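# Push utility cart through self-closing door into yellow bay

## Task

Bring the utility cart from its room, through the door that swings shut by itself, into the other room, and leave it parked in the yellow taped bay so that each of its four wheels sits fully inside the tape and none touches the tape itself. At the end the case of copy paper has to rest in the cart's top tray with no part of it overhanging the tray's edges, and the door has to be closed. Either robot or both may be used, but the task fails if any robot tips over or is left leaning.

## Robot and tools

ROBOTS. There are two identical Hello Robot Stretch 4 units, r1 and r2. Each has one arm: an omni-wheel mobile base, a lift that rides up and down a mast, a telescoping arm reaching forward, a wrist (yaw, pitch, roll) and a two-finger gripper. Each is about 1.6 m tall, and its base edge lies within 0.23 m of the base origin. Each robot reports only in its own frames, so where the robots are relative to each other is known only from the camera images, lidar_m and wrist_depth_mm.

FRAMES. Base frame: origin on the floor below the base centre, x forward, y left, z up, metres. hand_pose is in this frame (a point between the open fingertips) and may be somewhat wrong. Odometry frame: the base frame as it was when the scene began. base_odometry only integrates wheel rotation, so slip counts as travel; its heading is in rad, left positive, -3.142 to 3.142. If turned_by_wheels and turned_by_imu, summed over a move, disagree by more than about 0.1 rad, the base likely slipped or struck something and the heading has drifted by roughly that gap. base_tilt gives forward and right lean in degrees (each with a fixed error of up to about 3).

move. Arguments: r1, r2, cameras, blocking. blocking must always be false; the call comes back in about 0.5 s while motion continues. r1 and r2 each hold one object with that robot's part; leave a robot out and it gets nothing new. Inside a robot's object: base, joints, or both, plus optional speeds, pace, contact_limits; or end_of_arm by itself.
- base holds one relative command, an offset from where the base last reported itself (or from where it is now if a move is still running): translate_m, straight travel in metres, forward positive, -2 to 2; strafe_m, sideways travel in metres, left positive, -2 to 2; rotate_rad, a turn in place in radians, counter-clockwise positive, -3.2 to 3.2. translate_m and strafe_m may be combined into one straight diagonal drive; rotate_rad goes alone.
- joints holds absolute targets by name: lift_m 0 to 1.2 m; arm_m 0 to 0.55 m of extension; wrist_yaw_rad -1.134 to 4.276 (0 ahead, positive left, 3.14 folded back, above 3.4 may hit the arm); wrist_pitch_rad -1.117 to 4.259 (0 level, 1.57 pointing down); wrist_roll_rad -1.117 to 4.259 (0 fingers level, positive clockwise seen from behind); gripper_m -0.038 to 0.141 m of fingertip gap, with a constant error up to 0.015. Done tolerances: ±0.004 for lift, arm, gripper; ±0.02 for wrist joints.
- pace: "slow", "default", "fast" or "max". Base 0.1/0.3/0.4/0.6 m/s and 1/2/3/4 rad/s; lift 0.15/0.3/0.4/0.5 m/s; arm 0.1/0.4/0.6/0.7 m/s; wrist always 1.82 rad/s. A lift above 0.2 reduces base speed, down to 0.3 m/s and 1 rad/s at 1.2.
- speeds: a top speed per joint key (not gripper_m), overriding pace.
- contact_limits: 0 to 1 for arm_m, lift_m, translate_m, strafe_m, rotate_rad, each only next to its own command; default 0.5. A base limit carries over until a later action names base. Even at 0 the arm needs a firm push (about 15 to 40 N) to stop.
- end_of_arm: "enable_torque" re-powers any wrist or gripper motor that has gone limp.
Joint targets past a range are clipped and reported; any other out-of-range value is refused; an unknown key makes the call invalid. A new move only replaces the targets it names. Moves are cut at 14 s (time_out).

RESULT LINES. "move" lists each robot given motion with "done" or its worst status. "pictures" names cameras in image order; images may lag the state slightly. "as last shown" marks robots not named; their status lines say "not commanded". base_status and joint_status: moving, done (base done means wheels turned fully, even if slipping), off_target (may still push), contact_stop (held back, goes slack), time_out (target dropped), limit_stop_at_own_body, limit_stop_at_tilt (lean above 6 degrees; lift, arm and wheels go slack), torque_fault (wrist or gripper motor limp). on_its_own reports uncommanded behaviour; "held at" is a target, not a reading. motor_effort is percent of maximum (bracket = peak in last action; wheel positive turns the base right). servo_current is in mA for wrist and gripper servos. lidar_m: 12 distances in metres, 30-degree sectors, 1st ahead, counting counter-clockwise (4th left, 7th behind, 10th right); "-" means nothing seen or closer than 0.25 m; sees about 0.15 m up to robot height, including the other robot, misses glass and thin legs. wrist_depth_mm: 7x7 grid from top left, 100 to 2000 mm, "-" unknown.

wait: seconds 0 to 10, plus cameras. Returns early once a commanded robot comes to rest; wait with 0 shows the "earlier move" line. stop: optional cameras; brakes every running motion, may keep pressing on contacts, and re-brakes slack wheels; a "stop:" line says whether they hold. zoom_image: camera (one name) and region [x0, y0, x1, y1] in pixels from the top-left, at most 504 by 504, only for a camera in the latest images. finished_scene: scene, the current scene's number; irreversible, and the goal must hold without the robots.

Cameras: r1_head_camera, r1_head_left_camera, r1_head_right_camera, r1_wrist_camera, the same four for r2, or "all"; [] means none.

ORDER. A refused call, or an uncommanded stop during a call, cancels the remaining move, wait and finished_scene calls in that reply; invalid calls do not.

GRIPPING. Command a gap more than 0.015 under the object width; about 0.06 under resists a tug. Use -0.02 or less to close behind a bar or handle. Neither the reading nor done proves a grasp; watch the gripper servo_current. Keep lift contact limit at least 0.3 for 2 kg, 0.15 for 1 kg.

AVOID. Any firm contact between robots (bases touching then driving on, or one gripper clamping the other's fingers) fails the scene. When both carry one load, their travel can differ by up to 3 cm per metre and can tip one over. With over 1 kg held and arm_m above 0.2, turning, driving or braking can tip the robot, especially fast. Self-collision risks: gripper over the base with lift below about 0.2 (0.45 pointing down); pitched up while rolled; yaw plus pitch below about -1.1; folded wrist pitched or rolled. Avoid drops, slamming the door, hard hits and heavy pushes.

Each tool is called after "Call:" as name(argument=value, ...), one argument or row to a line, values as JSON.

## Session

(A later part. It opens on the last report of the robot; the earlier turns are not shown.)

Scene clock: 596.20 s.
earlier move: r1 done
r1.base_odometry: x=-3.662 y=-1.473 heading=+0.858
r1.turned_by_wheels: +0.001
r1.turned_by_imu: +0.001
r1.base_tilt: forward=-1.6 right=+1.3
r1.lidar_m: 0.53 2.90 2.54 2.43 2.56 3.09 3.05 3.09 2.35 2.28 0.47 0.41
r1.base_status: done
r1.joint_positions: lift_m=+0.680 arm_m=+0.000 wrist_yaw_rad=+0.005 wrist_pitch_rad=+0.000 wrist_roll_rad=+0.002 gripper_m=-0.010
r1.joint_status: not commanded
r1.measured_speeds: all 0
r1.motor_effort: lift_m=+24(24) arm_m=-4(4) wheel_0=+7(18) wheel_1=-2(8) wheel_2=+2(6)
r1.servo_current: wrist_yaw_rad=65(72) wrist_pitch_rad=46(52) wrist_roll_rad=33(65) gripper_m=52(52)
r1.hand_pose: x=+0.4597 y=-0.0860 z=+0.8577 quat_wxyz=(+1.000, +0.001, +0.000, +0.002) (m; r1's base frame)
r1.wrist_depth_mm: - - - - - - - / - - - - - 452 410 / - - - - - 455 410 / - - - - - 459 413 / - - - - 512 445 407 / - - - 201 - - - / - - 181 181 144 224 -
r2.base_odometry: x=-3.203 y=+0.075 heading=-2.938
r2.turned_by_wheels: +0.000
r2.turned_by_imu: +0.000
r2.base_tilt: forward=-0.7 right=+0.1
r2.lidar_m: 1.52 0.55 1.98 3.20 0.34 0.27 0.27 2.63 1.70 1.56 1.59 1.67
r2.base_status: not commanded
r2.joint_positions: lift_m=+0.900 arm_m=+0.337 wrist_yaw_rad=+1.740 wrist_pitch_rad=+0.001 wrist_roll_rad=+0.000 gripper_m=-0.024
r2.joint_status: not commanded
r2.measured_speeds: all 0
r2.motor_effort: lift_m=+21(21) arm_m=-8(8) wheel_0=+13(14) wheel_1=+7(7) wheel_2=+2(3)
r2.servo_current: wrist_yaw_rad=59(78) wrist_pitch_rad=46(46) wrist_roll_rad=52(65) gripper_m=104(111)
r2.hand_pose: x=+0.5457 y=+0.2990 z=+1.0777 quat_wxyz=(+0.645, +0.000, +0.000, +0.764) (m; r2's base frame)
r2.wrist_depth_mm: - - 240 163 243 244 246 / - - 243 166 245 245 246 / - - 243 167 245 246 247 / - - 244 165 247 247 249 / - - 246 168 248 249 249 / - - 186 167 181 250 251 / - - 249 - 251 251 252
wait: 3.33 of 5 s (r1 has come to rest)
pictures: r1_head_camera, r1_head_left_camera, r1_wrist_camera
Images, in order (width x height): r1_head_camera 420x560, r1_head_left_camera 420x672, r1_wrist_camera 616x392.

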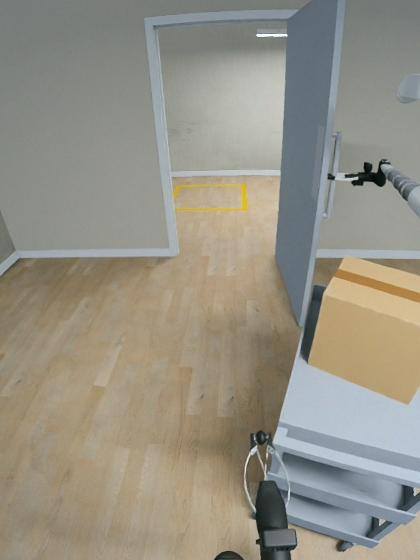

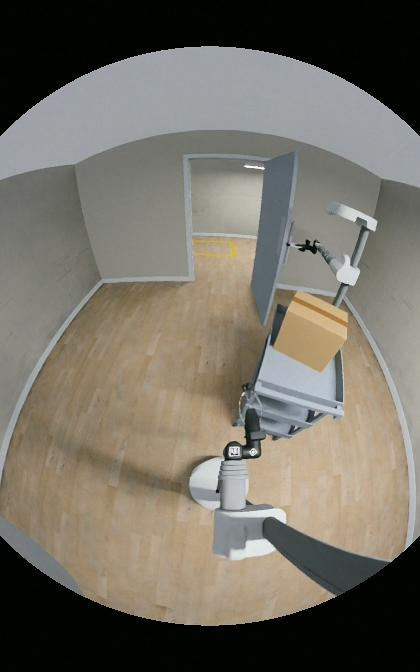

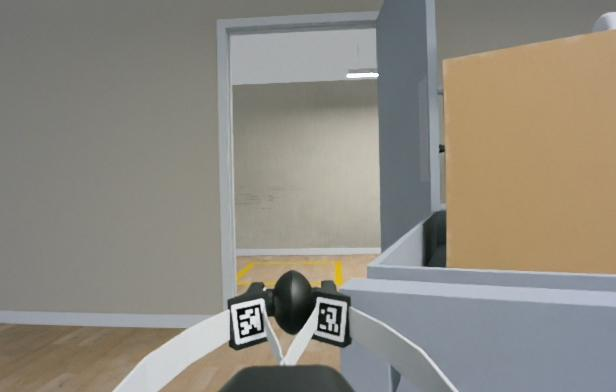

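Call:
move(
  blocking=false,
  r1={"base":{"translate_m":-0.1},"joints":{"lift_m":1.05}},
  cameras=[],
)

Call:
wait(
  seconds=1.5,
  cameras=[],
)

Call:
move(
  blocking=false,
  r1={"joints":{"lift_m":1.05,"arm_m":0.25,"wrist_pitch_rad":1.5708,"wrist_yaw_rad":-0.38,"gripper_m":0.08}},
  cameras=[],
)

Call:
wait(
  seconds=3,
  cameras=["r1_head_camera","r1_wrist_camera","r1_head_left_camera"],
)

Scene clock: 636.00 s.
move: r1 moving
r1.base_odometry: x=-3.683 y=-1.497 heading=+0.858
r1.turned_by_wheels: +0.000
r1.turned_by_imu: +0.000
r1.base_tilt: forward=-1.6 right=+1.3
r1.lidar_m: 0.54 2.91 2.52 2.46 2.56 3.09 2.98 3.08 2.33 2.26 0.50 0.44
r1.base_status: translate_m moving
r1.joint_positions: lift_m=+0.718 arm_m=+0.000 wrist_yaw_rad=+0.003 wrist_pitch_rad=+0.001 wrist_roll_rad=+0.002 gripper_m=-0.010
r1.joint_status: lift_m moving
r1.measured_speeds: translate_m=-0.121 strafe_m=-0.001 rotate_rad=+0.004 lift_m=+0.146 arm_m=+0.000 wrist_yaw_rad=-0.010 wrist_pitch_rad=+0.000 wrist_roll_rad=+0.000
r1.motor_effort: lift_m=+25(27) arm_m=-4(4) wheel_0=-2(6) wheel_1=-5(8) wheel_2=+9(11)
r1.servo_current: wrist_yaw_rad=59(72) wrist_pitch_rad=46(46) wrist_roll_rad=65(78) gripper_m=46(52)
r1.hand_pose: x=+0.4596 y=-0.0866 z=+0.8954 quat_wxyz=(+1.000, +0.001, +0.001, +0.001) (m; r1's base frame)
r1.wrist_depth_mm: - - - - - - - / - - - - - 496 430 / - - - - 1537 473 427 / - - - - - 469 430 / - - - - 640 477 433 / - - - 195 342 259 427 / - - 181 151 142 - -
r2: as last shown
r2.base_tilt: forward=-0.7 right=+0.0
r2.lidar_m: 1.52 0.55 2.04 3.20 0.36 0.29 0.28 2.62 1.71 1.54 1.56 1.66
r2.motor_effort: lift_m=+20(21) arm_m=-8(8) wheel_0=+13(14) wheel_1=+7(7) wheel_2=+2(3)
r2.servo_current: wrist_yaw_rad=59(72) wrist_pitch_rad=46(46) wrist_roll_rad=52(52) gripper_m=98(111)
r2.wrist_depth_mm: - - 242 163 242 244 245 / - - 242 165 245 246 245 / - - 243 167 245 246 247 / - - 245 165 247 247 249 / - - 246 168 248 248 250 / - - 186 167 181 251 251 / - - 249 - 250 251 253
pictures: none
No camera images: "cameras" was empty.

Scene clock: 637.50 s.
earlier move: r1 moving
r1.base_odometry: x=-3.727 y=-1.549 heading=+0.858
r1.turned_by_wheels: +0.000
r1.turned_by_imu: +0.000
r1.base_tilt: forward=-1.6 right=+1.2
r1.lidar_m: 0.52 3.00 2.54 2.46 2.59 3.00 2.93 3.09 2.33 2.27 0.58 0.51
r1.base_status: done
r1.joint_positions: lift_m=+1.042 arm_m=+0.000 wrist_yaw_rad=+0.002 wrist_pitch_rad=+0.001 wrist_roll_rad=+0.002 gripper_m=-0.010
r1.joint_status: lift_m moving
r1.measured_speeds: translate_m=+0.000 strafe_m=+0.000 rotate_rad=+0.000 lift_m=+0.074 arm_m=+0.000 wrist_yaw_rad=+0.000 wrist_pitch_rad=+0.000 wrist_roll_rad=+0.000
r1.motor_effort: lift_m=+23(29) arm_m=-4(4) wheel_0=-2(7) wheel_1=-2(8) wheel_2=+0(11)
r1.servo_current: wrist_yaw_rad=39(72) wrist_pitch_rad=39(52) wrist_roll_rad=52(78) gripper_m=46(59)
r1.hand_pose: x=+0.4595 y=-0.0867 z=+1.2195 quat_wxyz=(+1.000, +0.001, +0.001, +0.001) (m; r1's base frame)
r1.wrist_depth_mm: - - - - - - - / - - - - - - 991 / - - - - - - - / - - - - - - 960 / - - - - - - - / - - - 195 580 615 585 / - - 180 185 152 517 484
r2.base_odometry: x=-3.203 y=+0.075 heading=-2.938
r2.turned_by_wheels: +0.000
r2.turned_by_imu: +0.000
r2.base_tilt: forward=-0.7 right=+0.0
r2.lidar_m: 1.49 0.56 2.03 3.19 0.36 0.28 0.26 2.64 1.72 1.54 1.56 1.65
r2.base_status: not commanded
r2.joint_positions: lift_m=+0.900 arm_m=+0.337 wrist_yaw_rad=+1.740 wrist_pitch_rad=+0.001 wrist_roll_rad=+0.000 gripper_m=-0.024
r2.joint_status: not commanded
r2.measured_speeds: all 0
r2.motor_effort: lift_m=+20(21) arm_m=-7(8) wheel_0=+13(14) wheel_1=+7(7) wheel_2=+2(3)
r2.servo_current: wrist_yaw_rad=65(72) wrist_pitch_rad=39(46) wrist_roll_rad=46(59) gripper_m=104(111)
r2.hand_pose: x=+0.5457 y=+0.2990 z=+1.0777 quat_wxyz=(+0.645, +0.000, +0.000, +0.764) (m; r2's base frame)
r2.wrist_depth_mm: - - 241 162 243 244 245 / - - 243 165 244 245 247 / - - 243 167 244 247 247 / - - 245 166 247 248 249 / - - 245 168 247 249 250 / - - 186 167 181 251 252 / - - 248 - 250 251 253
wait: 1.50 s; no rest
pictures: none
No camera images: "cameras" was empty.

Scene clock: 638.00 s.
move: r1 moving
r1.base_odometry: x=-3.727 y=-1.549 heading=+0.858
r1.turned_by_wheels: +0.000
r1.turned_by_imu: +0.000
r1.base_tilt: forward=-1.6 right=+1.2
r1.lidar_m: 0.53 3.01 2.54 2.45 2.59 3.02 2.93 3.09 2.33 2.26 0.57 0.53
r1.base_status: not commanded
r1.joint_positions: lift_m=+1.050 arm_m=+0.051 wrist_yaw_rad=-0.375 wrist_pitch_rad=+0.583 wrist_roll_rad=+0.002 gripper_m=+0.012
r1.joint_status: lift_m moving; arm_m moving; wrist_yaw_rad moving; wrist_pitch_rad moving; gripper_m moving
r1.measured_speeds: translate_m=+0.000 strafe_m=+0.000 rotate_rad=+0.000 lift_m=+0.000 arm_m=+0.195 wrist_yaw_rad=-0.202 wrist_pitch_rad=+1.818 wrist_roll_rad=+0.000
r1.motor_effort: lift_m=+23(26) arm_m=+4(6) wheel_0=-2(2) wheel_1=-2(3) wheel_2=+0(0)
r1.servo_current: wrist_yaw_rad=65(104) wrist_pitch_rad=59(78) wrist_roll_rad=52(59) gripper_m=59(72)
r1.hand_pose: x=+0.4137 y=-0.1695 z=+1.0691 quat_wxyz=(+0.941, +0.054, +0.282, -0.179) (m; r1's base frame)
r1.wrist_depth_mm: - - 1618 - 1060 - - / - - - 634 615 - - / - - - 591 569 - - / - - - 647 627 - - / 1921 1921 1863 691 661 654 1863 / 1618 1618 193 206 205 585 1537 / 1430 1397 162 - 149 - -
r2: as last shown
r2.base_tilt: forward=-0.6 right=+0.0
r2.lidar_m: 1.52 0.55 2.04 3.18 0.34 0.28 0.26 2.59 1.69 1.56 1.55 1.67
r2.motor_effort: lift_m=+21(21) arm_m=-7(8) wheel_0=+13(14) wheel_1=+6(7) wheel_2=+2(3)
r2.servo_current: wrist_yaw_rad=59(72) wrist_pitch_rad=39(46) wrist_roll_rad=46(52) gripper_m=98(111)
r2.wrist_depth_mm: - - 242 163 242 245 244 / - - 242 165 245 246 246 / - - 243 167 245 246 247 / - - 245 165 247 248 249 / - - 247 168 248 249 250 / - - 186 167 181 251 251 / - - 247 - 251 252 252
pictures: none
No camera images: "cameras" was empty.

Scene clock: 639.37 s.
earlier move: r1 done
r1.base_odometry: x=-3.727 y=-1.549 heading=+0.858
r1.turned_by_wheels: +0.000
r1.turned_by_imu: +0.000
r1.base_tilt: forward=-1.6 right=+1.3
r1.lidar_m: 0.52 3.00 2.55 2.44 2.53 3.00 2.95 3.07 2.33 2.27 0.58 0.52
r1.base_status: not commanded
r1.joint_positions: lift_m=+1.050 arm_m=+0.250 wrist_yaw_rad=-0.378 wrist_pitch_rad=+1.569 wrist_roll_rad=+0.002 gripper_m=+0.080
r1.joint_status: all done
r1.measured_speeds: all 0
r1.motor_effort: lift_m=+24(26) arm_m=+5(7) wheel_0=-2(3) wheel_1=-2(3) wheel_2=+0(0)
r1.servo_current: wrist_yaw_rad=59(104) wrist_pitch_rad=39(78) wrist_roll_rad=52(65) gripper_m=46(104)
r1.hand_pose: x=+0.3892 y=-0.0815 z=+0.9394 quat_wxyz=(+0.695, +0.133, +0.694, -0.134) (m; r1's base frame)
r1.wrist_depth_mm: 1138 1160 1138 324 - - - / 1160 1160 1138 - - - - / 1138 1118 1138 1138 1160 1160 1160 / 1138 1160 1160 1160 1160 1160 1182 / 1138 1160 1138 1160 1160 1160 1160 / 1160 1160 200 976 195 1182 1160 / 1160 1160 1182 151 960 1160 1160
r2.base_odometry: x=-3.203 y=+0.075 heading=-2.938
r2.turned_by_wheels: +0.000
r2.turned_by_imu: +0.000
r2.base_tilt: forward=-0.7 right=+0.0
r2.lidar_m: 1.49 0.56 2.03 3.18 0.36 0.28 0.26 2.61 1.70 1.55 1.59 1.68
r2.base_status: not commanded
r2.joint_positions: lift_m=+0.900 arm_m=+0.337 wrist_yaw_rad=+1.740 wrist_pitch_rad=+0.001 wrist_roll_rad=+0.000 gripper_m=-0.024
r2.joint_status: not commanded
r2.measured_speeds: all 0
r2.motor_effort: lift_m=+21(21) arm_m=-8(8) wheel_0=+14(14) wheel_1=+7(7) wheel_2=+2(3)
r2.servo_current: wrist_yaw_rad=59(72) wrist_pitch_rad=46(46) wrist_roll_rad=46(59) gripper_m=98(111)
r2.hand_pose: x=+0.5457 y=+0.2990 z=+1.0777 quat_wxyz=(+0.645, +0.000, +0.000, +0.764) (m; r2's base frame)
r2.wrist_depth_mm: - - 240 162 243 245 245 / - - 242 165 244 245 246 / - - 244 167 245 246 248 / - - 245 165 247 248 248 / - - 247 168 249 249 250 / - - 186 167 182 251 251 / - - 248 - 250 251 253
wait: 1.37 of 3 s (r1 has come to rest)
pictures: r1_head_camera, r1_head_left_camera, r1_wrist_camera
Images, in order (width x height): r1_head_camera 420x560, r1_head_left_camera 420x672, r1_wrist_camera 616x392.

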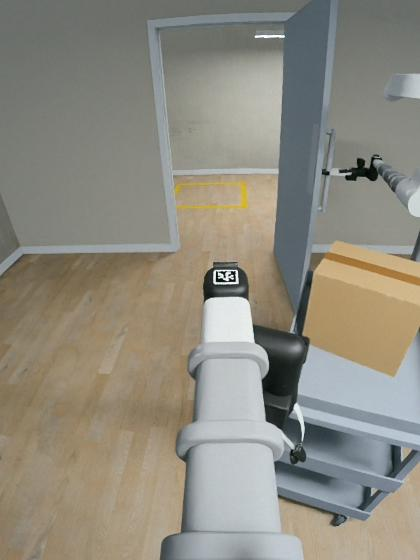

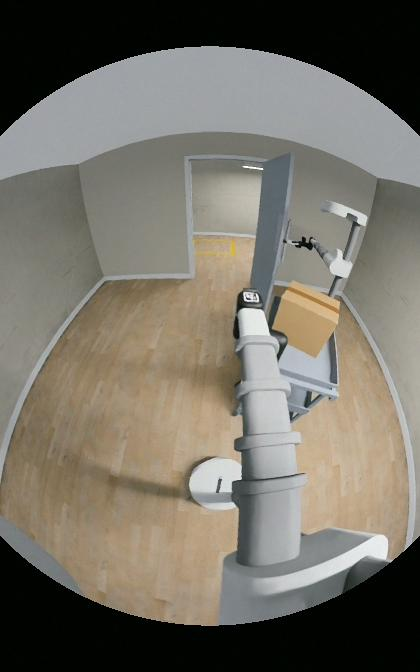

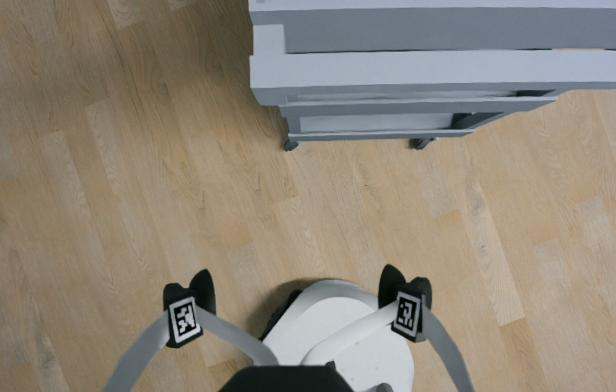

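Call:
move(
  blocking=false,
  r1={"base":{"translate_m":0.1,"strafe_m":-0.106},"joints":{"arm_m":0.495}},
  cameras=[],
)

Call:
wait(
  seconds=1,
  cameras=[],
)

Call:
wait(
  seconds=1.5,
  cameras=["r1_head_camera","r1_wrist_camera"],
)

Scene clock: 652.33 s.
move: r1 moving
r1.base_odometry: x=-3.695 y=-1.547 heading=+0.858
r1.turned_by_wheels: +0.000
r1.turned_by_imu: +0.000
r1.base_tilt: forward=-1.6 right=+1.2
r1.lidar_m: 0.47 2.94 2.57 2.49 2.61 3.04 2.97 3.05 2.32 2.24 0.54 0.49
r1.base_status: translate_m moving; strafe_m moving
r1.joint_positions: lift_m=+1.050 arm_m=+0.301 wrist_yaw_rad=-0.378 wrist_pitch_rad=+1.569 wrist_roll_rad=+0.002 gripper_m=+0.080
r1.joint_status: arm_m moving
r1.measured_speeds: translate_m=+0.087 strafe_m=-0.090 rotate_rad=+0.000 lift_m=+0.000 arm_m=+0.195 wrist_yaw_rad=+0.000 wrist_pitch_rad=+0.001 wrist_roll_rad=+0.000
r1.motor_effort: lift_m=+24(24) arm_m=+5(6) wheel_0=+7(10) wheel_1=-2(6) wheel_2=-7(7)
r1.servo_current: wrist_yaw_rad=52(52) wrist_pitch_rad=52(52) wrist_roll_rad=33(59) gripper_m=46(46)
r1.hand_pose: x=+0.4399 y=-0.0815 z=+0.9394 quat_wxyz=(+0.695, +0.133, +0.694, -0.134) (m; r1's base frame)
r1.wrist_depth_mm: 1118 1138 1138 364 366 364 366 / 1160 1138 1160 366 366 364 377 / 1160 1138 1160 - - 1138 1160 / 1160 1182 1160 1182 1138 1182 1138 / 1160 1160 1138 1160 1138 1138 1160 / 1138 1182 201 1042 195 1160 1160 / 1138 1182 1160 151 946 1160 1182
r2: as last shown
r2.lidar_m: 1.51 0.57 2.03 3.20 0.35 0.27 0.27 2.61 1.70 1.55 1.58 1.67
r2.motor_effort: lift_m=+21(21) arm_m=-8(8) wheel_0=+13(14) wheel_1=+7(7) wheel_2=+2(3)
r2.servo_current: wrist_yaw_rad=72(78) wrist_pitch_rad=39(39) wrist_roll_rad=33(52) gripper_m=104(111)
r2.wrist_depth_mm: - - 241 162 242 243 245 / - - 242 165 244 245 246 / - - 243 167 244 246 248 / - - 246 165 246 248 249 / - - 246 168 247 249 249 / - - 186 167 182 250 252 / - - 248 - 251 251 252
pictures: none
No camera images: "cameras" was empty.

Scene clock: 653.33 s.
earlier move: r1 moving
r1.base_odometry: x=-3.582 y=-1.542 heading=+0.858
r1.turned_by_wheels: +0.000
r1.turned_by_imu: +0.000
r1.base_tilt: forward=-1.6 right=+1.3
r1.lidar_m: 0.39 2.87 2.63 2.54 2.69 3.11 3.03 2.91 2.21 2.15 0.44 0.36
r1.base_status: translate_m moving; strafe_m moving
r1.joint_positions: lift_m=+1.050 arm_m=+0.494 wrist_yaw_rad=-0.378 wrist_pitch_rad=+1.569 wrist_roll_rad=+0.002 gripper_m=+0.080
r1.joint_status: arm_m moving
r1.measured_speeds: translate_m=+0.003 strafe_m=-0.004 rotate_rad=+0.000 lift_m=+0.000 arm_m=+0.031 wrist_yaw_rad=+0.000 wrist_pitch_rad=+0.000 wrist_roll_rad=+0.000
r1.motor_effort: lift_m=+24(24) arm_m=+6(8) wheel_0=+1(11) wheel_1=-2(6) wheel_2=+0(8)
r1.servo_current: wrist_yaw_rad=52(78) wrist_pitch_rad=46(52) wrist_roll_rad=59(59) gripper_m=46(46)
r1.hand_pose: x=+0.6333 y=-0.0815 z=+0.9394 quat_wxyz=(+0.695, +0.133, +0.694, -0.134) (m; r1's base frame)
r1.wrist_depth_mm: 1160 1138 1138 366 120 109 - / 1138 1160 1160 366 167 144 - / 1138 1138 1160 366 282 233 213 / 1160 1160 1118 368 366 368 368 / 1138 1138 1138 368 366 366 368 / 1160 1160 200 366 195 368 366 / 1138 1160 1160 143 368 364 364
r2.base_odometry: x=-3.203 y=+0.075 heading=-2.938
r2.turned_by_wheels: +0.000
r2.turned_by_imu: +0.000
r2.base_tilt: forward=-0.6 right=+0.0
r2.lidar_m: 1.51 0.56 2.04 3.20 0.35 0.28 0.27 2.61 1.68 1.55 1.56 1.67
r2.base_status: not commanded
r2.joint_positions: lift_m=+0.900 arm_m=+0.337 wrist_yaw_rad=+1.740 wrist_pitch_rad=+0.001 wrist_roll_rad=+0.000 gripper_m=-0.024
r2.joint_status: not commanded
r2.measured_speeds: all 0
r2.motor_effort: lift_m=+21(21) arm_m=-8(8) wheel_0=+13(14) wheel_1=+7(7) wheel_2=+2(3)
r2.servo_current: wrist_yaw_rad=72(78) wrist_pitch_rad=33(39) wrist_roll_rad=39(52) gripper_m=111(111)
r2.hand_pose: x=+0.5457 y=+0.2990 z=+1.0777 quat_wxyz=(+0.645, +0.000, +0.000, +0.764) (m; r2's base frame)
r2.wrist_depth_mm: - - 242 163 244 245 245 / - - 242 165 244 245 247 / - - 244 167 245 246 248 / - - 244 165 247 247 248 / - - 246 168 248 248 250 / - - 186 167 181 250 252 / - - 248 - 250 251 252
wait: 1.00 s; no rest
pictures: none
No camera images: "cameras" was empty.

Scene clock: 653.67 s.
earlier move: r1 done
r1.base_odometry: x=-3.582 y=-1.542 heading=+0.858
r1.turned_by_wheels: +0.000
r1.turned_by_imu: +0.000
r1.base_tilt: forward=-1.6 right=+1.3
r1.lidar_m: 0.38 2.91 2.66 2.55 2.68 3.12 3.04 2.91 2.24 2.17 0.43 0.39
r1.base_status: done
r1.joint_positions: lift_m=+1.050 arm_m=+0.495 wrist_yaw_rad=-0.378 wrist_pitch_rad=+1.569 wrist_roll_rad=+0.002 gripper_m=+0.080
r1.joint_status: all done
r1.measured_speeds: all 0
r1.motor_effort: lift_m=+24(24) arm_m=+4(8) wheel_0=+2(11) wheel_1=-2(6) wheel_2=+0(8)
r1.servo_current: wrist_yaw_rad=52(78) wrist_pitch_rad=46(52) wrist_roll_rad=72(72) gripper_m=46(46)
r1.hand_pose: x=+0.6341 y=-0.0815 z=+0.9394 quat_wxyz=(+0.695, +0.133, +0.694, -0.134) (m; r1's base frame)
r1.wrist_depth_mm: 1160 1138 1138 366 122 109 - / 1160 1160 1138 366 168 142 - / 1138 1160 1160 366 278 222 211 / 1138 1160 1138 368 366 366 370 / 1138 1160 1138 364 366 366 368 / 1138 1118 200 364 195 370 370 / 1138 1138 1138 143 366 366 366
r2.base_odometry: x=-3.203 y=+0.075 heading=-2.938
r2.turned_by_wheels: +0.000
r2.turned_by_imu: +0.000
r2.base_tilt: forward=-0.7 right=+0.0
r2.lidar_m: 1.53 0.55 2.04 3.19 0.35 0.28 0.29 2.63 1.71 1.52 1.58 1.66
r2.base_status: not commanded
r2.joint_positions: lift_m=+0.900 arm_m=+0.337 wrist_yaw_rad=+1.740 wrist_pitch_rad=+0.001 wrist_roll_rad=+0.000 gripper_m=-0.024
r2.joint_status: not commanded
r2.measured_speeds: all 0
r2.motor_effort: lift_m=+21(21) arm_m=-8(8) wheel_0=+13(14) wheel_1=+7(7) wheel_2=+2(3)
r2.servo_current: wrist_yaw_rad=65(78) wrist_pitch_rad=39(39) wrist_roll_rad=39(52) gripper_m=98(111)
r2.hand_pose: x=+0.5457 y=+0.2990 z=+1.0777 quat_wxyz=(+0.645, +0.000, +0.000, +0.764) (m; r2's base frame)
r2.wrist_depth_mm: - - 242 162 243 244 245 / - - 242 165 244 246 245 / - - 244 167 245 246 248 / - - 245 165 246 249 249 / - - 246 168 247 249 249 / - - 186 167 181 250 251 / - - 249 - 252 253 252
wait: 0.33 of 1.5 s (r1 has come to rest)
pictures: r1_head_camera, r1_wrist_camera
Images, in order (width x height): r1_head_camera 420x560, r1_wrist_camera 616x392.

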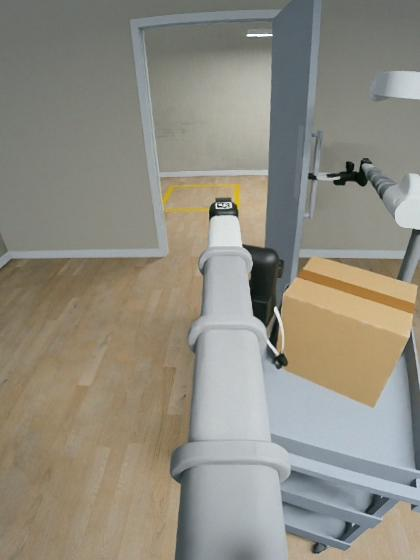

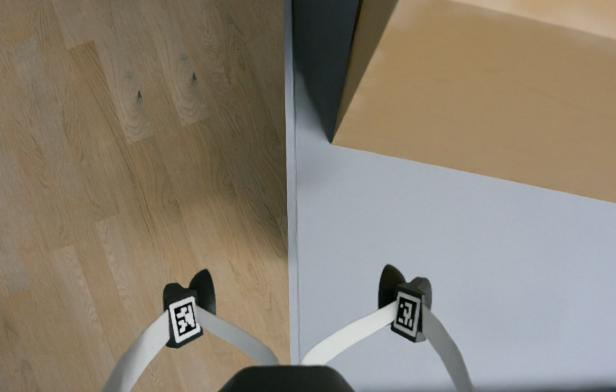

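Call:
move(
  blocking=false,
  r1={"joints":{"lift_m":0.955},"contact_limits":{"lift_m":0.3},"pace":"slow"},
  cameras=[],
)

Call:
wait(
  seconds=2,
  cameras=["r1_wrist_camera"],
)

Call:
move(
  blocking=false,
  r1={"joints":{"gripper_m":-0.03}},
  cameras=[],
)

Call:
wait(
  seconds=2,
  cameras=["r1_wrist_camera","r1_head_camera"],
)

Scene clock: 663.87 s.
move: r1 moving
r1.base_odometry: x=-3.582 y=-1.542 heading=+0.858
r1.turned_by_wheels: +0.000
r1.turned_by_imu: +0.000
r1.base_tilt: forward=-1.6 right=+1.3
r1.lidar_m: 0.38 2.88 2.66 2.57 2.69 3.13 3.06 2.94 2.22 2.16 0.43 0.38
r1.base_status: not commanded
r1.joint_positions: lift_m=+1.025 arm_m=+0.495 wrist_yaw_rad=-0.378 wrist_pitch_rad=+1.569 wrist_roll_rad=+0.002 gripper_m=+0.080
r1.joint_status: lift_m moving
r1.measured_speeds: translate_m=+0.000 strafe_m=+0.000 rotate_rad=+0.000 lift_m=-0.097 arm_m=+0.000 wrist_yaw_rad=+0.000 wrist_pitch_rad=+0.000 wrist_roll_rad=+0.000
r1.motor_effort: lift_m=+12(22) arm_m=+4(4) wheel_0=+2(3) wheel_1=-2(3) wheel_2=+0(0)
r1.servo_current: wrist_yaw_rad=33(52) wrist_pitch_rad=39(46) wrist_roll_rad=52(65) gripper_m=46(46)
r1.contact_limits: lift_m 0.3
r1.hand_pose: x=+0.6341 y=-0.0815 z=+0.9150 quat_wxyz=(+0.695, +0.133, +0.694, -0.134) (m; r1's base frame)
r1.wrist_depth_mm: 1138 1138 1138 345 122 109 - / 1138 1138 1138 345 169 142 - / 1160 1160 1138 345 277 223 210 / 1138 1118 1138 345 345 347 347 / 1160 1138 1138 345 345 345 345 / 1138 1160 211 347 195 345 343 / 1138 1118 1138 143 345 347 347
r2: as last shown
r2.base_tilt: forward=-0.6 right=+0.0
r2.lidar_m: 1.51 0.57 2.04 3.18 0.36 0.27 0.26 2.61 1.69 1.54 1.56 1.69
r2.motor_effort: lift_m=+21(21) arm_m=-8(8) wheel_0=+14(14) wheel_1=+7(8) wheel_2=+2(3)
r2.servo_current: wrist_yaw_rad=65(65) wrist_pitch_rad=39(46) wrist_roll_rad=33(59) gripper_m=104(111)
r2.wrist_depth_mm: - - 241 163 242 243 245 / - - 243 165 244 245 245 / - - 243 167 245 246 247 / - - 246 165 246 248 249 / - - 246 168 247 249 250 / - - 186 167 181 250 252 / - - 248 - 249 251 253
pictures: none
No camera images: "cameras" was empty.

Scene clock: 665.03 s.
earlier move: r1 done
r1.base_odometry: x=-3.582 y=-1.542 heading=+0.858
r1.turned_by_wheels: +0.000
r1.turned_by_imu: +0.000
r1.base_tilt: forward=-1.6 right=+1.3
r1.lidar_m: 0.39 2.92 2.60 2.58 2.70 3.11 3.06 2.96 2.23 2.15 0.43 0.37
r1.base_status: not commanded
r1.joint_positions: lift_m=+0.955 arm_m=+0.495 wrist_yaw_rad=-0.378 wrist_pitch_rad=+1.569 wrist_roll_rad=+0.002 gripper_m=+0.080
r1.joint_status: all done
r1.measured_speeds: all 0
r1.motor_effort: lift_m=+12(22) arm_m=+4(4) wheel_0=+2(3) wheel_1=-2(3) wheel_2=+0(0)
r1.servo_current: wrist_yaw_rad=39(65) wrist_pitch_rad=46(46) wrist_roll_rad=39(72) gripper_m=52(52)
r1.contact_limits: lift_m 0.3
r1.hand_pose: x=+0.6341 y=-0.0815 z=+0.8453 quat_wxyz=(+0.695, +0.133, +0.694, -0.134) (m; r1's base frame)
r1.wrist_depth_mm: 1060 1060 1060 273 122 109 - / 1060 1060 1078 272 168 142 - / 1060 1060 1060 273 272 222 210 / 1042 1078 1060 273 273 273 273 / 1060 1060 1042 274 273 273 272 / 1060 1042 212 272 195 273 273 / 1025 1060 1060 143 273 273 273
r2.base_odometry: x=-3.203 y=+0.075 heading=-2.938
r2.turned_by_wheels: +0.000
r2.turned_by_imu: +0.000
r2.base_tilt: forward=-0.7 right=+0.1
r2.lidar_m: 1.50 0.56 2.03 3.19 0.37 0.26 0.27 2.63 1.71 1.55 1.56 1.68
r2.base_status: not commanded
r2.joint_positions: lift_m=+0.900 arm_m=+0.337 wrist_yaw_rad=+1.740 wrist_pitch_rad=+0.001 wrist_roll_rad=+0.000 gripper_m=-0.024
r2.joint_status: not commanded
r2.measured_speeds: all 0
r2.motor_effort: lift_m=+21(21) arm_m=-8(8) wheel_0=+13(14) wheel_1=+7(8) wheel_2=+2(3)
r2.servo_current: wrist_yaw_rad=65(72) wrist_pitch_rad=39(46) wrist_roll_rad=46(59) gripper_m=104(111)
r2.hand_pose: x=+0.5457 y=+0.2990 z=+1.0777 quat_wxyz=(+0.645, +0.000, +0.000, +0.764) (m; r2's base frame)
r2.wrist_depth_mm: - - 240 162 242 244 245 / - - 243 166 244 244 246 / - - 244 167 246 246 248 / - - 244 165 247 248 249 / - - 246 168 249 249 250 / - - 186 167 182 250 250 / - - 248 - 252 251 252
wait: 1.17 of 2 s (r1 has come to rest)
pictures: r1_wrist_camera
Images, in order (width x height): r1_wrist_camera 616x392.

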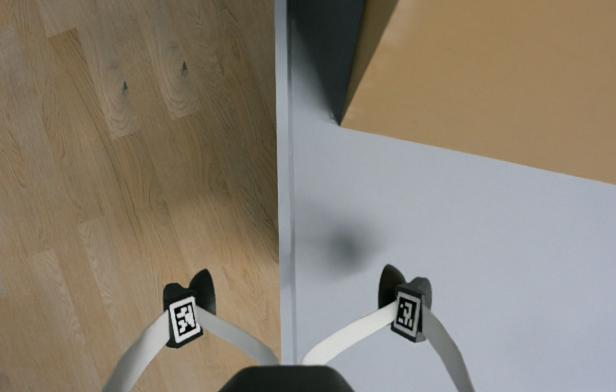

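Scene clock: 665.53 s.
move: r1 moving
r1.base_odometry: x=-3.582 y=-1.542 heading=+0.858
r1.turned_by_wheels: +0.000
r1.turned_by_imu: +0.000
r1.base_tilt: forward=-1.6 right=+1.3
r1.lidar_m: 0.39 2.87 2.65 2.56 2.70 3.11 3.05 2.94 2.23 2.16 0.43 0.39
r1.base_status: not commanded
r1.joint_positions: lift_m=+0.955 arm_m=+0.495 wrist_yaw_rad=-0.378 wrist_pitch_rad=+1.569 wrist_roll_rad=+0.002 gripper_m=+0.062
r1.joint_status: gripper_m moving
r1.measured_speeds: all 0
r1.motor_effort: lift_m=+12(12) arm_m=+4(4) wheel_0=+2(2) wheel_1=-2(3) wheel_2=+0(0)
r1.servo_current: wrist_yaw_rad=52(72) wrist_pitch_rad=39(52) wrist_roll_rad=39(52) gripper_m=91(91)
r1.contact_limits: lift_m 0.3
r1.hand_pose: x=+0.6341 y=-0.0815 z=+0.8453 quat_wxyz=(+0.695, +0.133, +0.694, -0.134) (m; r1's base frame)
r1.wrist_depth_mm: 1060 1060 1060 272 121 109 - / 1060 1042 1078 274 168 142 - / 1042 1042 1060 272 273 221 210 / 1042 1042 1042 273 273 272 273 / 1042 1042 1060 273 273 272 273 / 1042 1060 192 273 191 272 272 / 1078 1060 1060 143 271 272 272
r2: as last shown
r2.base_tilt: forward=-0.7 right=+0.0
r2.lidar_m: 1.52 0.55 2.01 3.19 0.35 0.28 0.28 2.62 1.68 1.55 1.58 1.67
r2.motor_effort: lift_m=+20(21) arm_m=-8(8) wheel_0=+13(14) wheel_1=+7(7) wheel_2=+2(3)
r2.servo_current: wrist_yaw_rad=65(78) wrist_pitch_rad=46(46) wrist_roll_rad=59(59) gripper_m=98(104)
r2.wrist_depth_mm: - - 241 162 243 244 245 / - - 244 165 244 246 245 / - - 243 167 245 246 247 / - - 244 165 247 248 249 / - - 246 168 247 249 250 / - - 186 167 182 250 251 / - - 248 - 250 251 253
pictures: none
No camera images: "cameras" was empty.

Scene clock: 666.83 s.
earlier move: r1 done
r1.base_odometry: x=-3.582 y=-1.542 heading=+0.858
r1.turned_by_wheels: +0.000
r1.turned_by_imu: +0.000
r1.base_tilt: forward=-1.5 right=+1.3
r1.lidar_m: 0.39 2.90 2.62 2.55 2.70 3.12 3.07 2.92 2.24 2.15 0.42 0.39
r1.base_status: not commanded
r1.joint_positions: lift_m=+0.955 arm_m=+0.495 wrist_yaw_rad=-0.378 wrist_pitch_rad=+1.569 wrist_roll_rad=+0.002 gripper_m=-0.029
r1.joint_status: all done
r1.measured_speeds: all 0
r1.motor_effort: lift_m=+14(14) arm_m=+4(4) wheel_0=+2(3) wheel_1=-2(3) wheel_2=+1(1)
r1.servo_current: wrist_yaw_rad=39(72) wrist_pitch_rad=39(52) wrist_roll_rad=59(59) gripper_m=78(143)
r1.contact_limits: lift_m 0.3
r1.hand_pose: x=+0.6341 y=-0.0815 z=+0.8452 quat_wxyz=(+0.695, +0.133, +0.694, -0.134) (m; r1's base frame)
r1.wrist_depth_mm: 1042 1060 1060 271 124 109 - / 1060 1042 1060 270 167 145 - / 1042 1060 1060 272 270 235 215 / 1060 1042 1078 273 271 271 271 / 1060 1078 1042 271 272 271 272 / 1060 1060 187 202 272 272 272 / 1078 1042 1042 202 173 272 271
r2.base_odometry: x=-3.203 y=+0.075 heading=-2.938
r2.turned_by_wheels: +0.000
r2.turned_by_imu: +0.000
r2.base_tilt: forward=-0.6 right=+0.0
r2.lidar_m: 1.51 0.56 2.03 3.19 0.33 0.28 0.27 2.61 1.72 1.53 1.58 1.66
r2.base_status: not commanded
r2.joint_positions: lift_m=+0.900 arm_m=+0.337 wrist_yaw_rad=+1.740 wrist_pitch_rad=+0.001 wrist_roll_rad=+0.000 gripper_m=-0.024
r2.joint_status: not commanded
r2.measured_speeds: all 0
r2.motor_effort: lift_m=+21(21) arm_m=-8(8) wheel_0=+13(14) wheel_1=+7(7) wheel_2=+2(3)
r2.servo_current: wrist_yaw_rad=59(85) wrist_pitch_rad=33(46) wrist_roll_rad=46(59) gripper_m=98(111)
r2.hand_pose: x=+0.5457 y=+0.2990 z=+1.0777 quat_wxyz=(+0.645, +0.000, +0.000, +0.764) (m; r2's base frame)
r2.wrist_depth_mm: - - 242 162 244 244 246 / - - 243 165 244 245 247 / - - 242 166 245 247 247 / - - 245 165 246 248 249 / - - 247 168 248 250 251 / - - 185 167 182 250 252 / - - 248 - 251 251 253
wait: 1.30 of 2 s (r1 has come to rest)
pictures: r1_head_camera, r1_wrist_camera
Images, in order (width x height): r1_head_camera 420x560, r1_wrist_camera 616x392.

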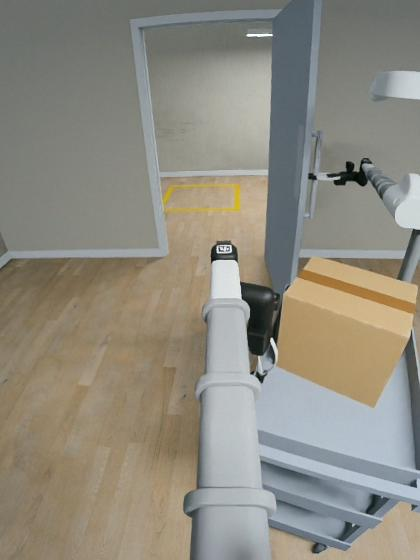

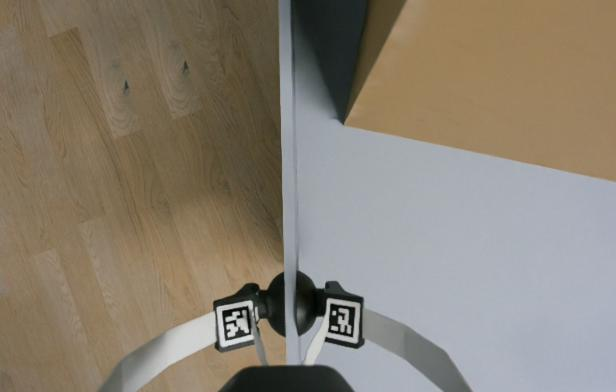

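Call:
move(
  blocking=false,
  r1={"base":{"translate_m":-0.3},"joints":{"wrist_yaw_rad":-0.1},"speeds":{"wrist_yaw_rad":0.12},"pace":"slow"},
  cameras=[],
)

Call:
wait(
  seconds=5,
  cameras=["r1_head_camera","r1_wrist_camera","r1_head_left_camera"],
)

Scene clock: 675.43 s.
move: r1 moving
r1.base_odometry: x=-3.590 y=-1.552 heading=+0.858
r1.turned_by_wheels: +0.000
r1.turned_by_imu: +0.000
r1.base_tilt: forward=-1.6 right=+1.2
r1.lidar_m: 0.40 2.90 2.65 2.57 2.70 3.11 3.02 2.96 2.23 2.17 0.44 0.41
r1.base_status: translate_m moving
r1.joint_positions: lift_m=+0.955 arm_m=+0.495 wrist_yaw_rad=-0.329 wrist_pitch_rad=+1.568 wrist_roll_rad=+0.002 gripper_m=-0.029
r1.joint_status: wrist_yaw_rad moving
r1.measured_speeds: translate_m=-0.047 strafe_m=+0.000 rotate_rad=+0.001 lift_m=+0.000 arm_m=+0.000 wrist_yaw_rad=+0.122 wrist_pitch_rad=-0.013 wrist_roll_rad=+0.000
r1.motor_effort: lift_m=+14(14) arm_m=+2(4) wheel_0=-3(3) wheel_1=-3(4) wheel_2=+11(11)
r1.servo_current: wrist_yaw_rad=26(65) wrist_pitch_rad=46(46) wrist_roll_rad=26(65) gripper_m=72(72)
r1.contact_limits: lift_m 0.3
r1.hand_pose: x=+0.6385 y=-0.0830 z=+0.8452 quat_wxyz=(+0.699, +0.116, +0.696, -0.117) (m; r1's base frame)
r1.wrist_depth_mm: 1060 1078 1078 273 135 112 - / 1060 1042 1060 273 174 148 - / 1060 1078 1060 272 273 232 210 / 1060 1078 1060 272 273 272 272 / 1060 1078 1060 273 273 272 271 / 1060 1060 187 198 273 272 273 / 1060 154 1078 202 155 272 273
r2: as last shown
r2.base_tilt: forward=-0.7 right=+0.1
r2.lidar_m: 1.50 0.55 2.03 3.18 0.37 0.28 0.26 2.62 1.70 1.55 1.57 1.66
r2.servo_current: wrist_yaw_rad=72(72) wrist_pitch_rad=39(39) wrist_roll_rad=46(52) gripper_m=98(104)
r2.wrist_depth_mm: - - 241 162 243 244 245 / - - 243 165 245 245 245 / - - 243 167 246 246 248 / - - 245 165 247 248 249 / - - 247 168 248 249 250 / - - 186 167 182 250 251 / - - 249 - 251 250 252
pictures: none
No camera images: "cameras" was empty.

Scene clock: 679.20 s.
earlier move: r1 done
r1.base_odometry: x=-3.778 y=-1.769 heading=+0.856
r1.turned_by_wheels: -0.002
r1.turned_by_imu: -0.003
r1.base_tilt: forward=-1.6 right=+1.3
r1.lidar_m: 0.60 3.20 2.65 2.58 2.70 2.84 2.73 2.93 2.23 2.14 0.74 0.58
r1.base_status: done
r1.joint_positions: lift_m=+0.955 arm_m=+0.495 wrist_yaw_rad=-0.099 wrist_pitch_rad=+1.558 wrist_roll_rad=+0.002 gripper_m=-0.029
r1.joint_status: all done
r1.measured_speeds: all 0
r1.motor_effort: lift_m=+14(15) arm_m=-4(4) wheel_0=-14(17) wheel_1=-6(9) wheel_2=-1(14)
r1.servo_current: wrist_yaw_rad=39(85) wrist_pitch_rad=65(78) wrist_roll_rad=46(65) gripper_m=65(72)
r1.contact_limits: lift_m 0.3
r1.hand_pose: x=+0.6608 y=-0.0873 z=+0.8452 quat_wxyz=(+0.711, +0.035, +0.702, -0.036) (m; r1's base frame)
r1.wrist_depth_mm: 1060 1098 1078 1078 276 278 277 / 1042 1078 1060 1078 277 276 278 / 1078 1060 1060 1060 276 276 277 / 1042 1042 1060 1042 274 274 276 / 1060 1060 1060 1060 273 276 277 / 1042 1060 1060 202 181 258 260 / 1060 1042 178 203 1060 204 1042
r2.base_odometry: x=-3.203 y=+0.075 heading=-2.938
r2.turned_by_wheels: +0.000
r2.turned_by_imu: +0.001
r2.base_tilt: forward=-0.6 right=+0.0
r2.lidar_m: 1.51 0.57 2.03 3.19 0.48 0.33 0.30 2.59 1.70 1.54 1.57 1.64
r2.base_status: not commanded
r2.joint_positions: lift_m=+0.900 arm_m=+0.337 wrist_yaw_rad=+1.740 wrist_pitch_rad=+0.001 wrist_roll_rad=+0.000 gripper_m=-0.024
r2.joint_status: not commanded
r2.measured_speeds: all 0
r2.motor_effort: lift_m=+21(21) arm_m=-8(8) wheel_0=+13(14) wheel_1=+7(8) wheel_2=+2(3)
r2.servo_current: wrist_yaw_rad=59(78) wrist_pitch_rad=39(46) wrist_roll_rad=46(65) gripper_m=104(111)
r2.hand_pose: x=+0.5457 y=+0.2990 z=+1.0777 quat_wxyz=(+0.645, +0.000, +0.000, +0.764) (m; r2's base frame)
r2.wrist_depth_mm: - - 240 162 243 244 244 / - - 241 166 244 244 246 / - - 243 167 245 246 246 / - - 245 165 246 248 248 / - - 246 168 247 248 251 / - - 186 167 181 250 250 / - - 247 - 250 251 252
wait: 3.77 of 5 s (r1 has come to rest)
pictures: r1_head_camera, r1_head_left_camera, r1_wrist_camera
Images, in order (width x height): r1_head_camera 420x560, r1_head_left_camera 420x672, r1_wrist_camera 616x392.

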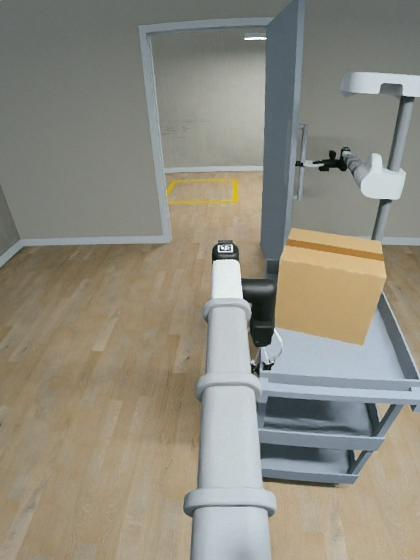

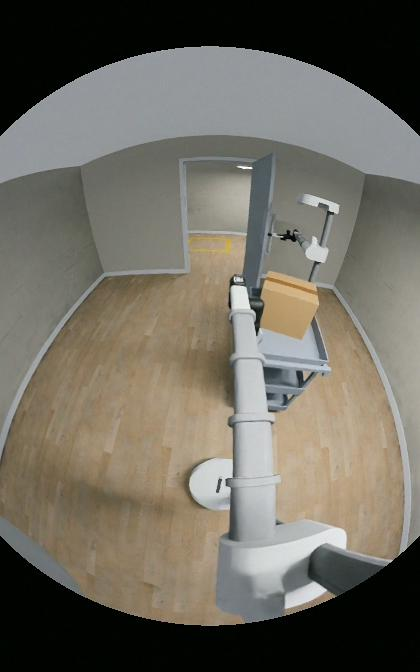

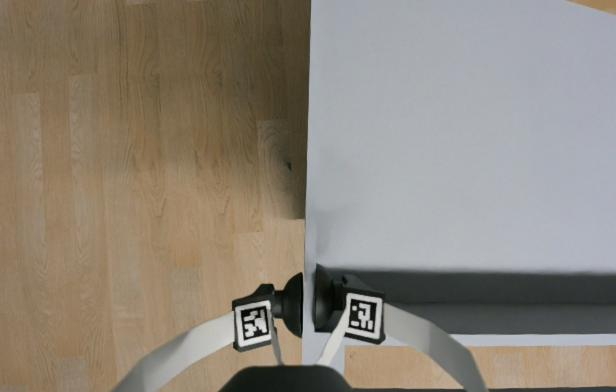

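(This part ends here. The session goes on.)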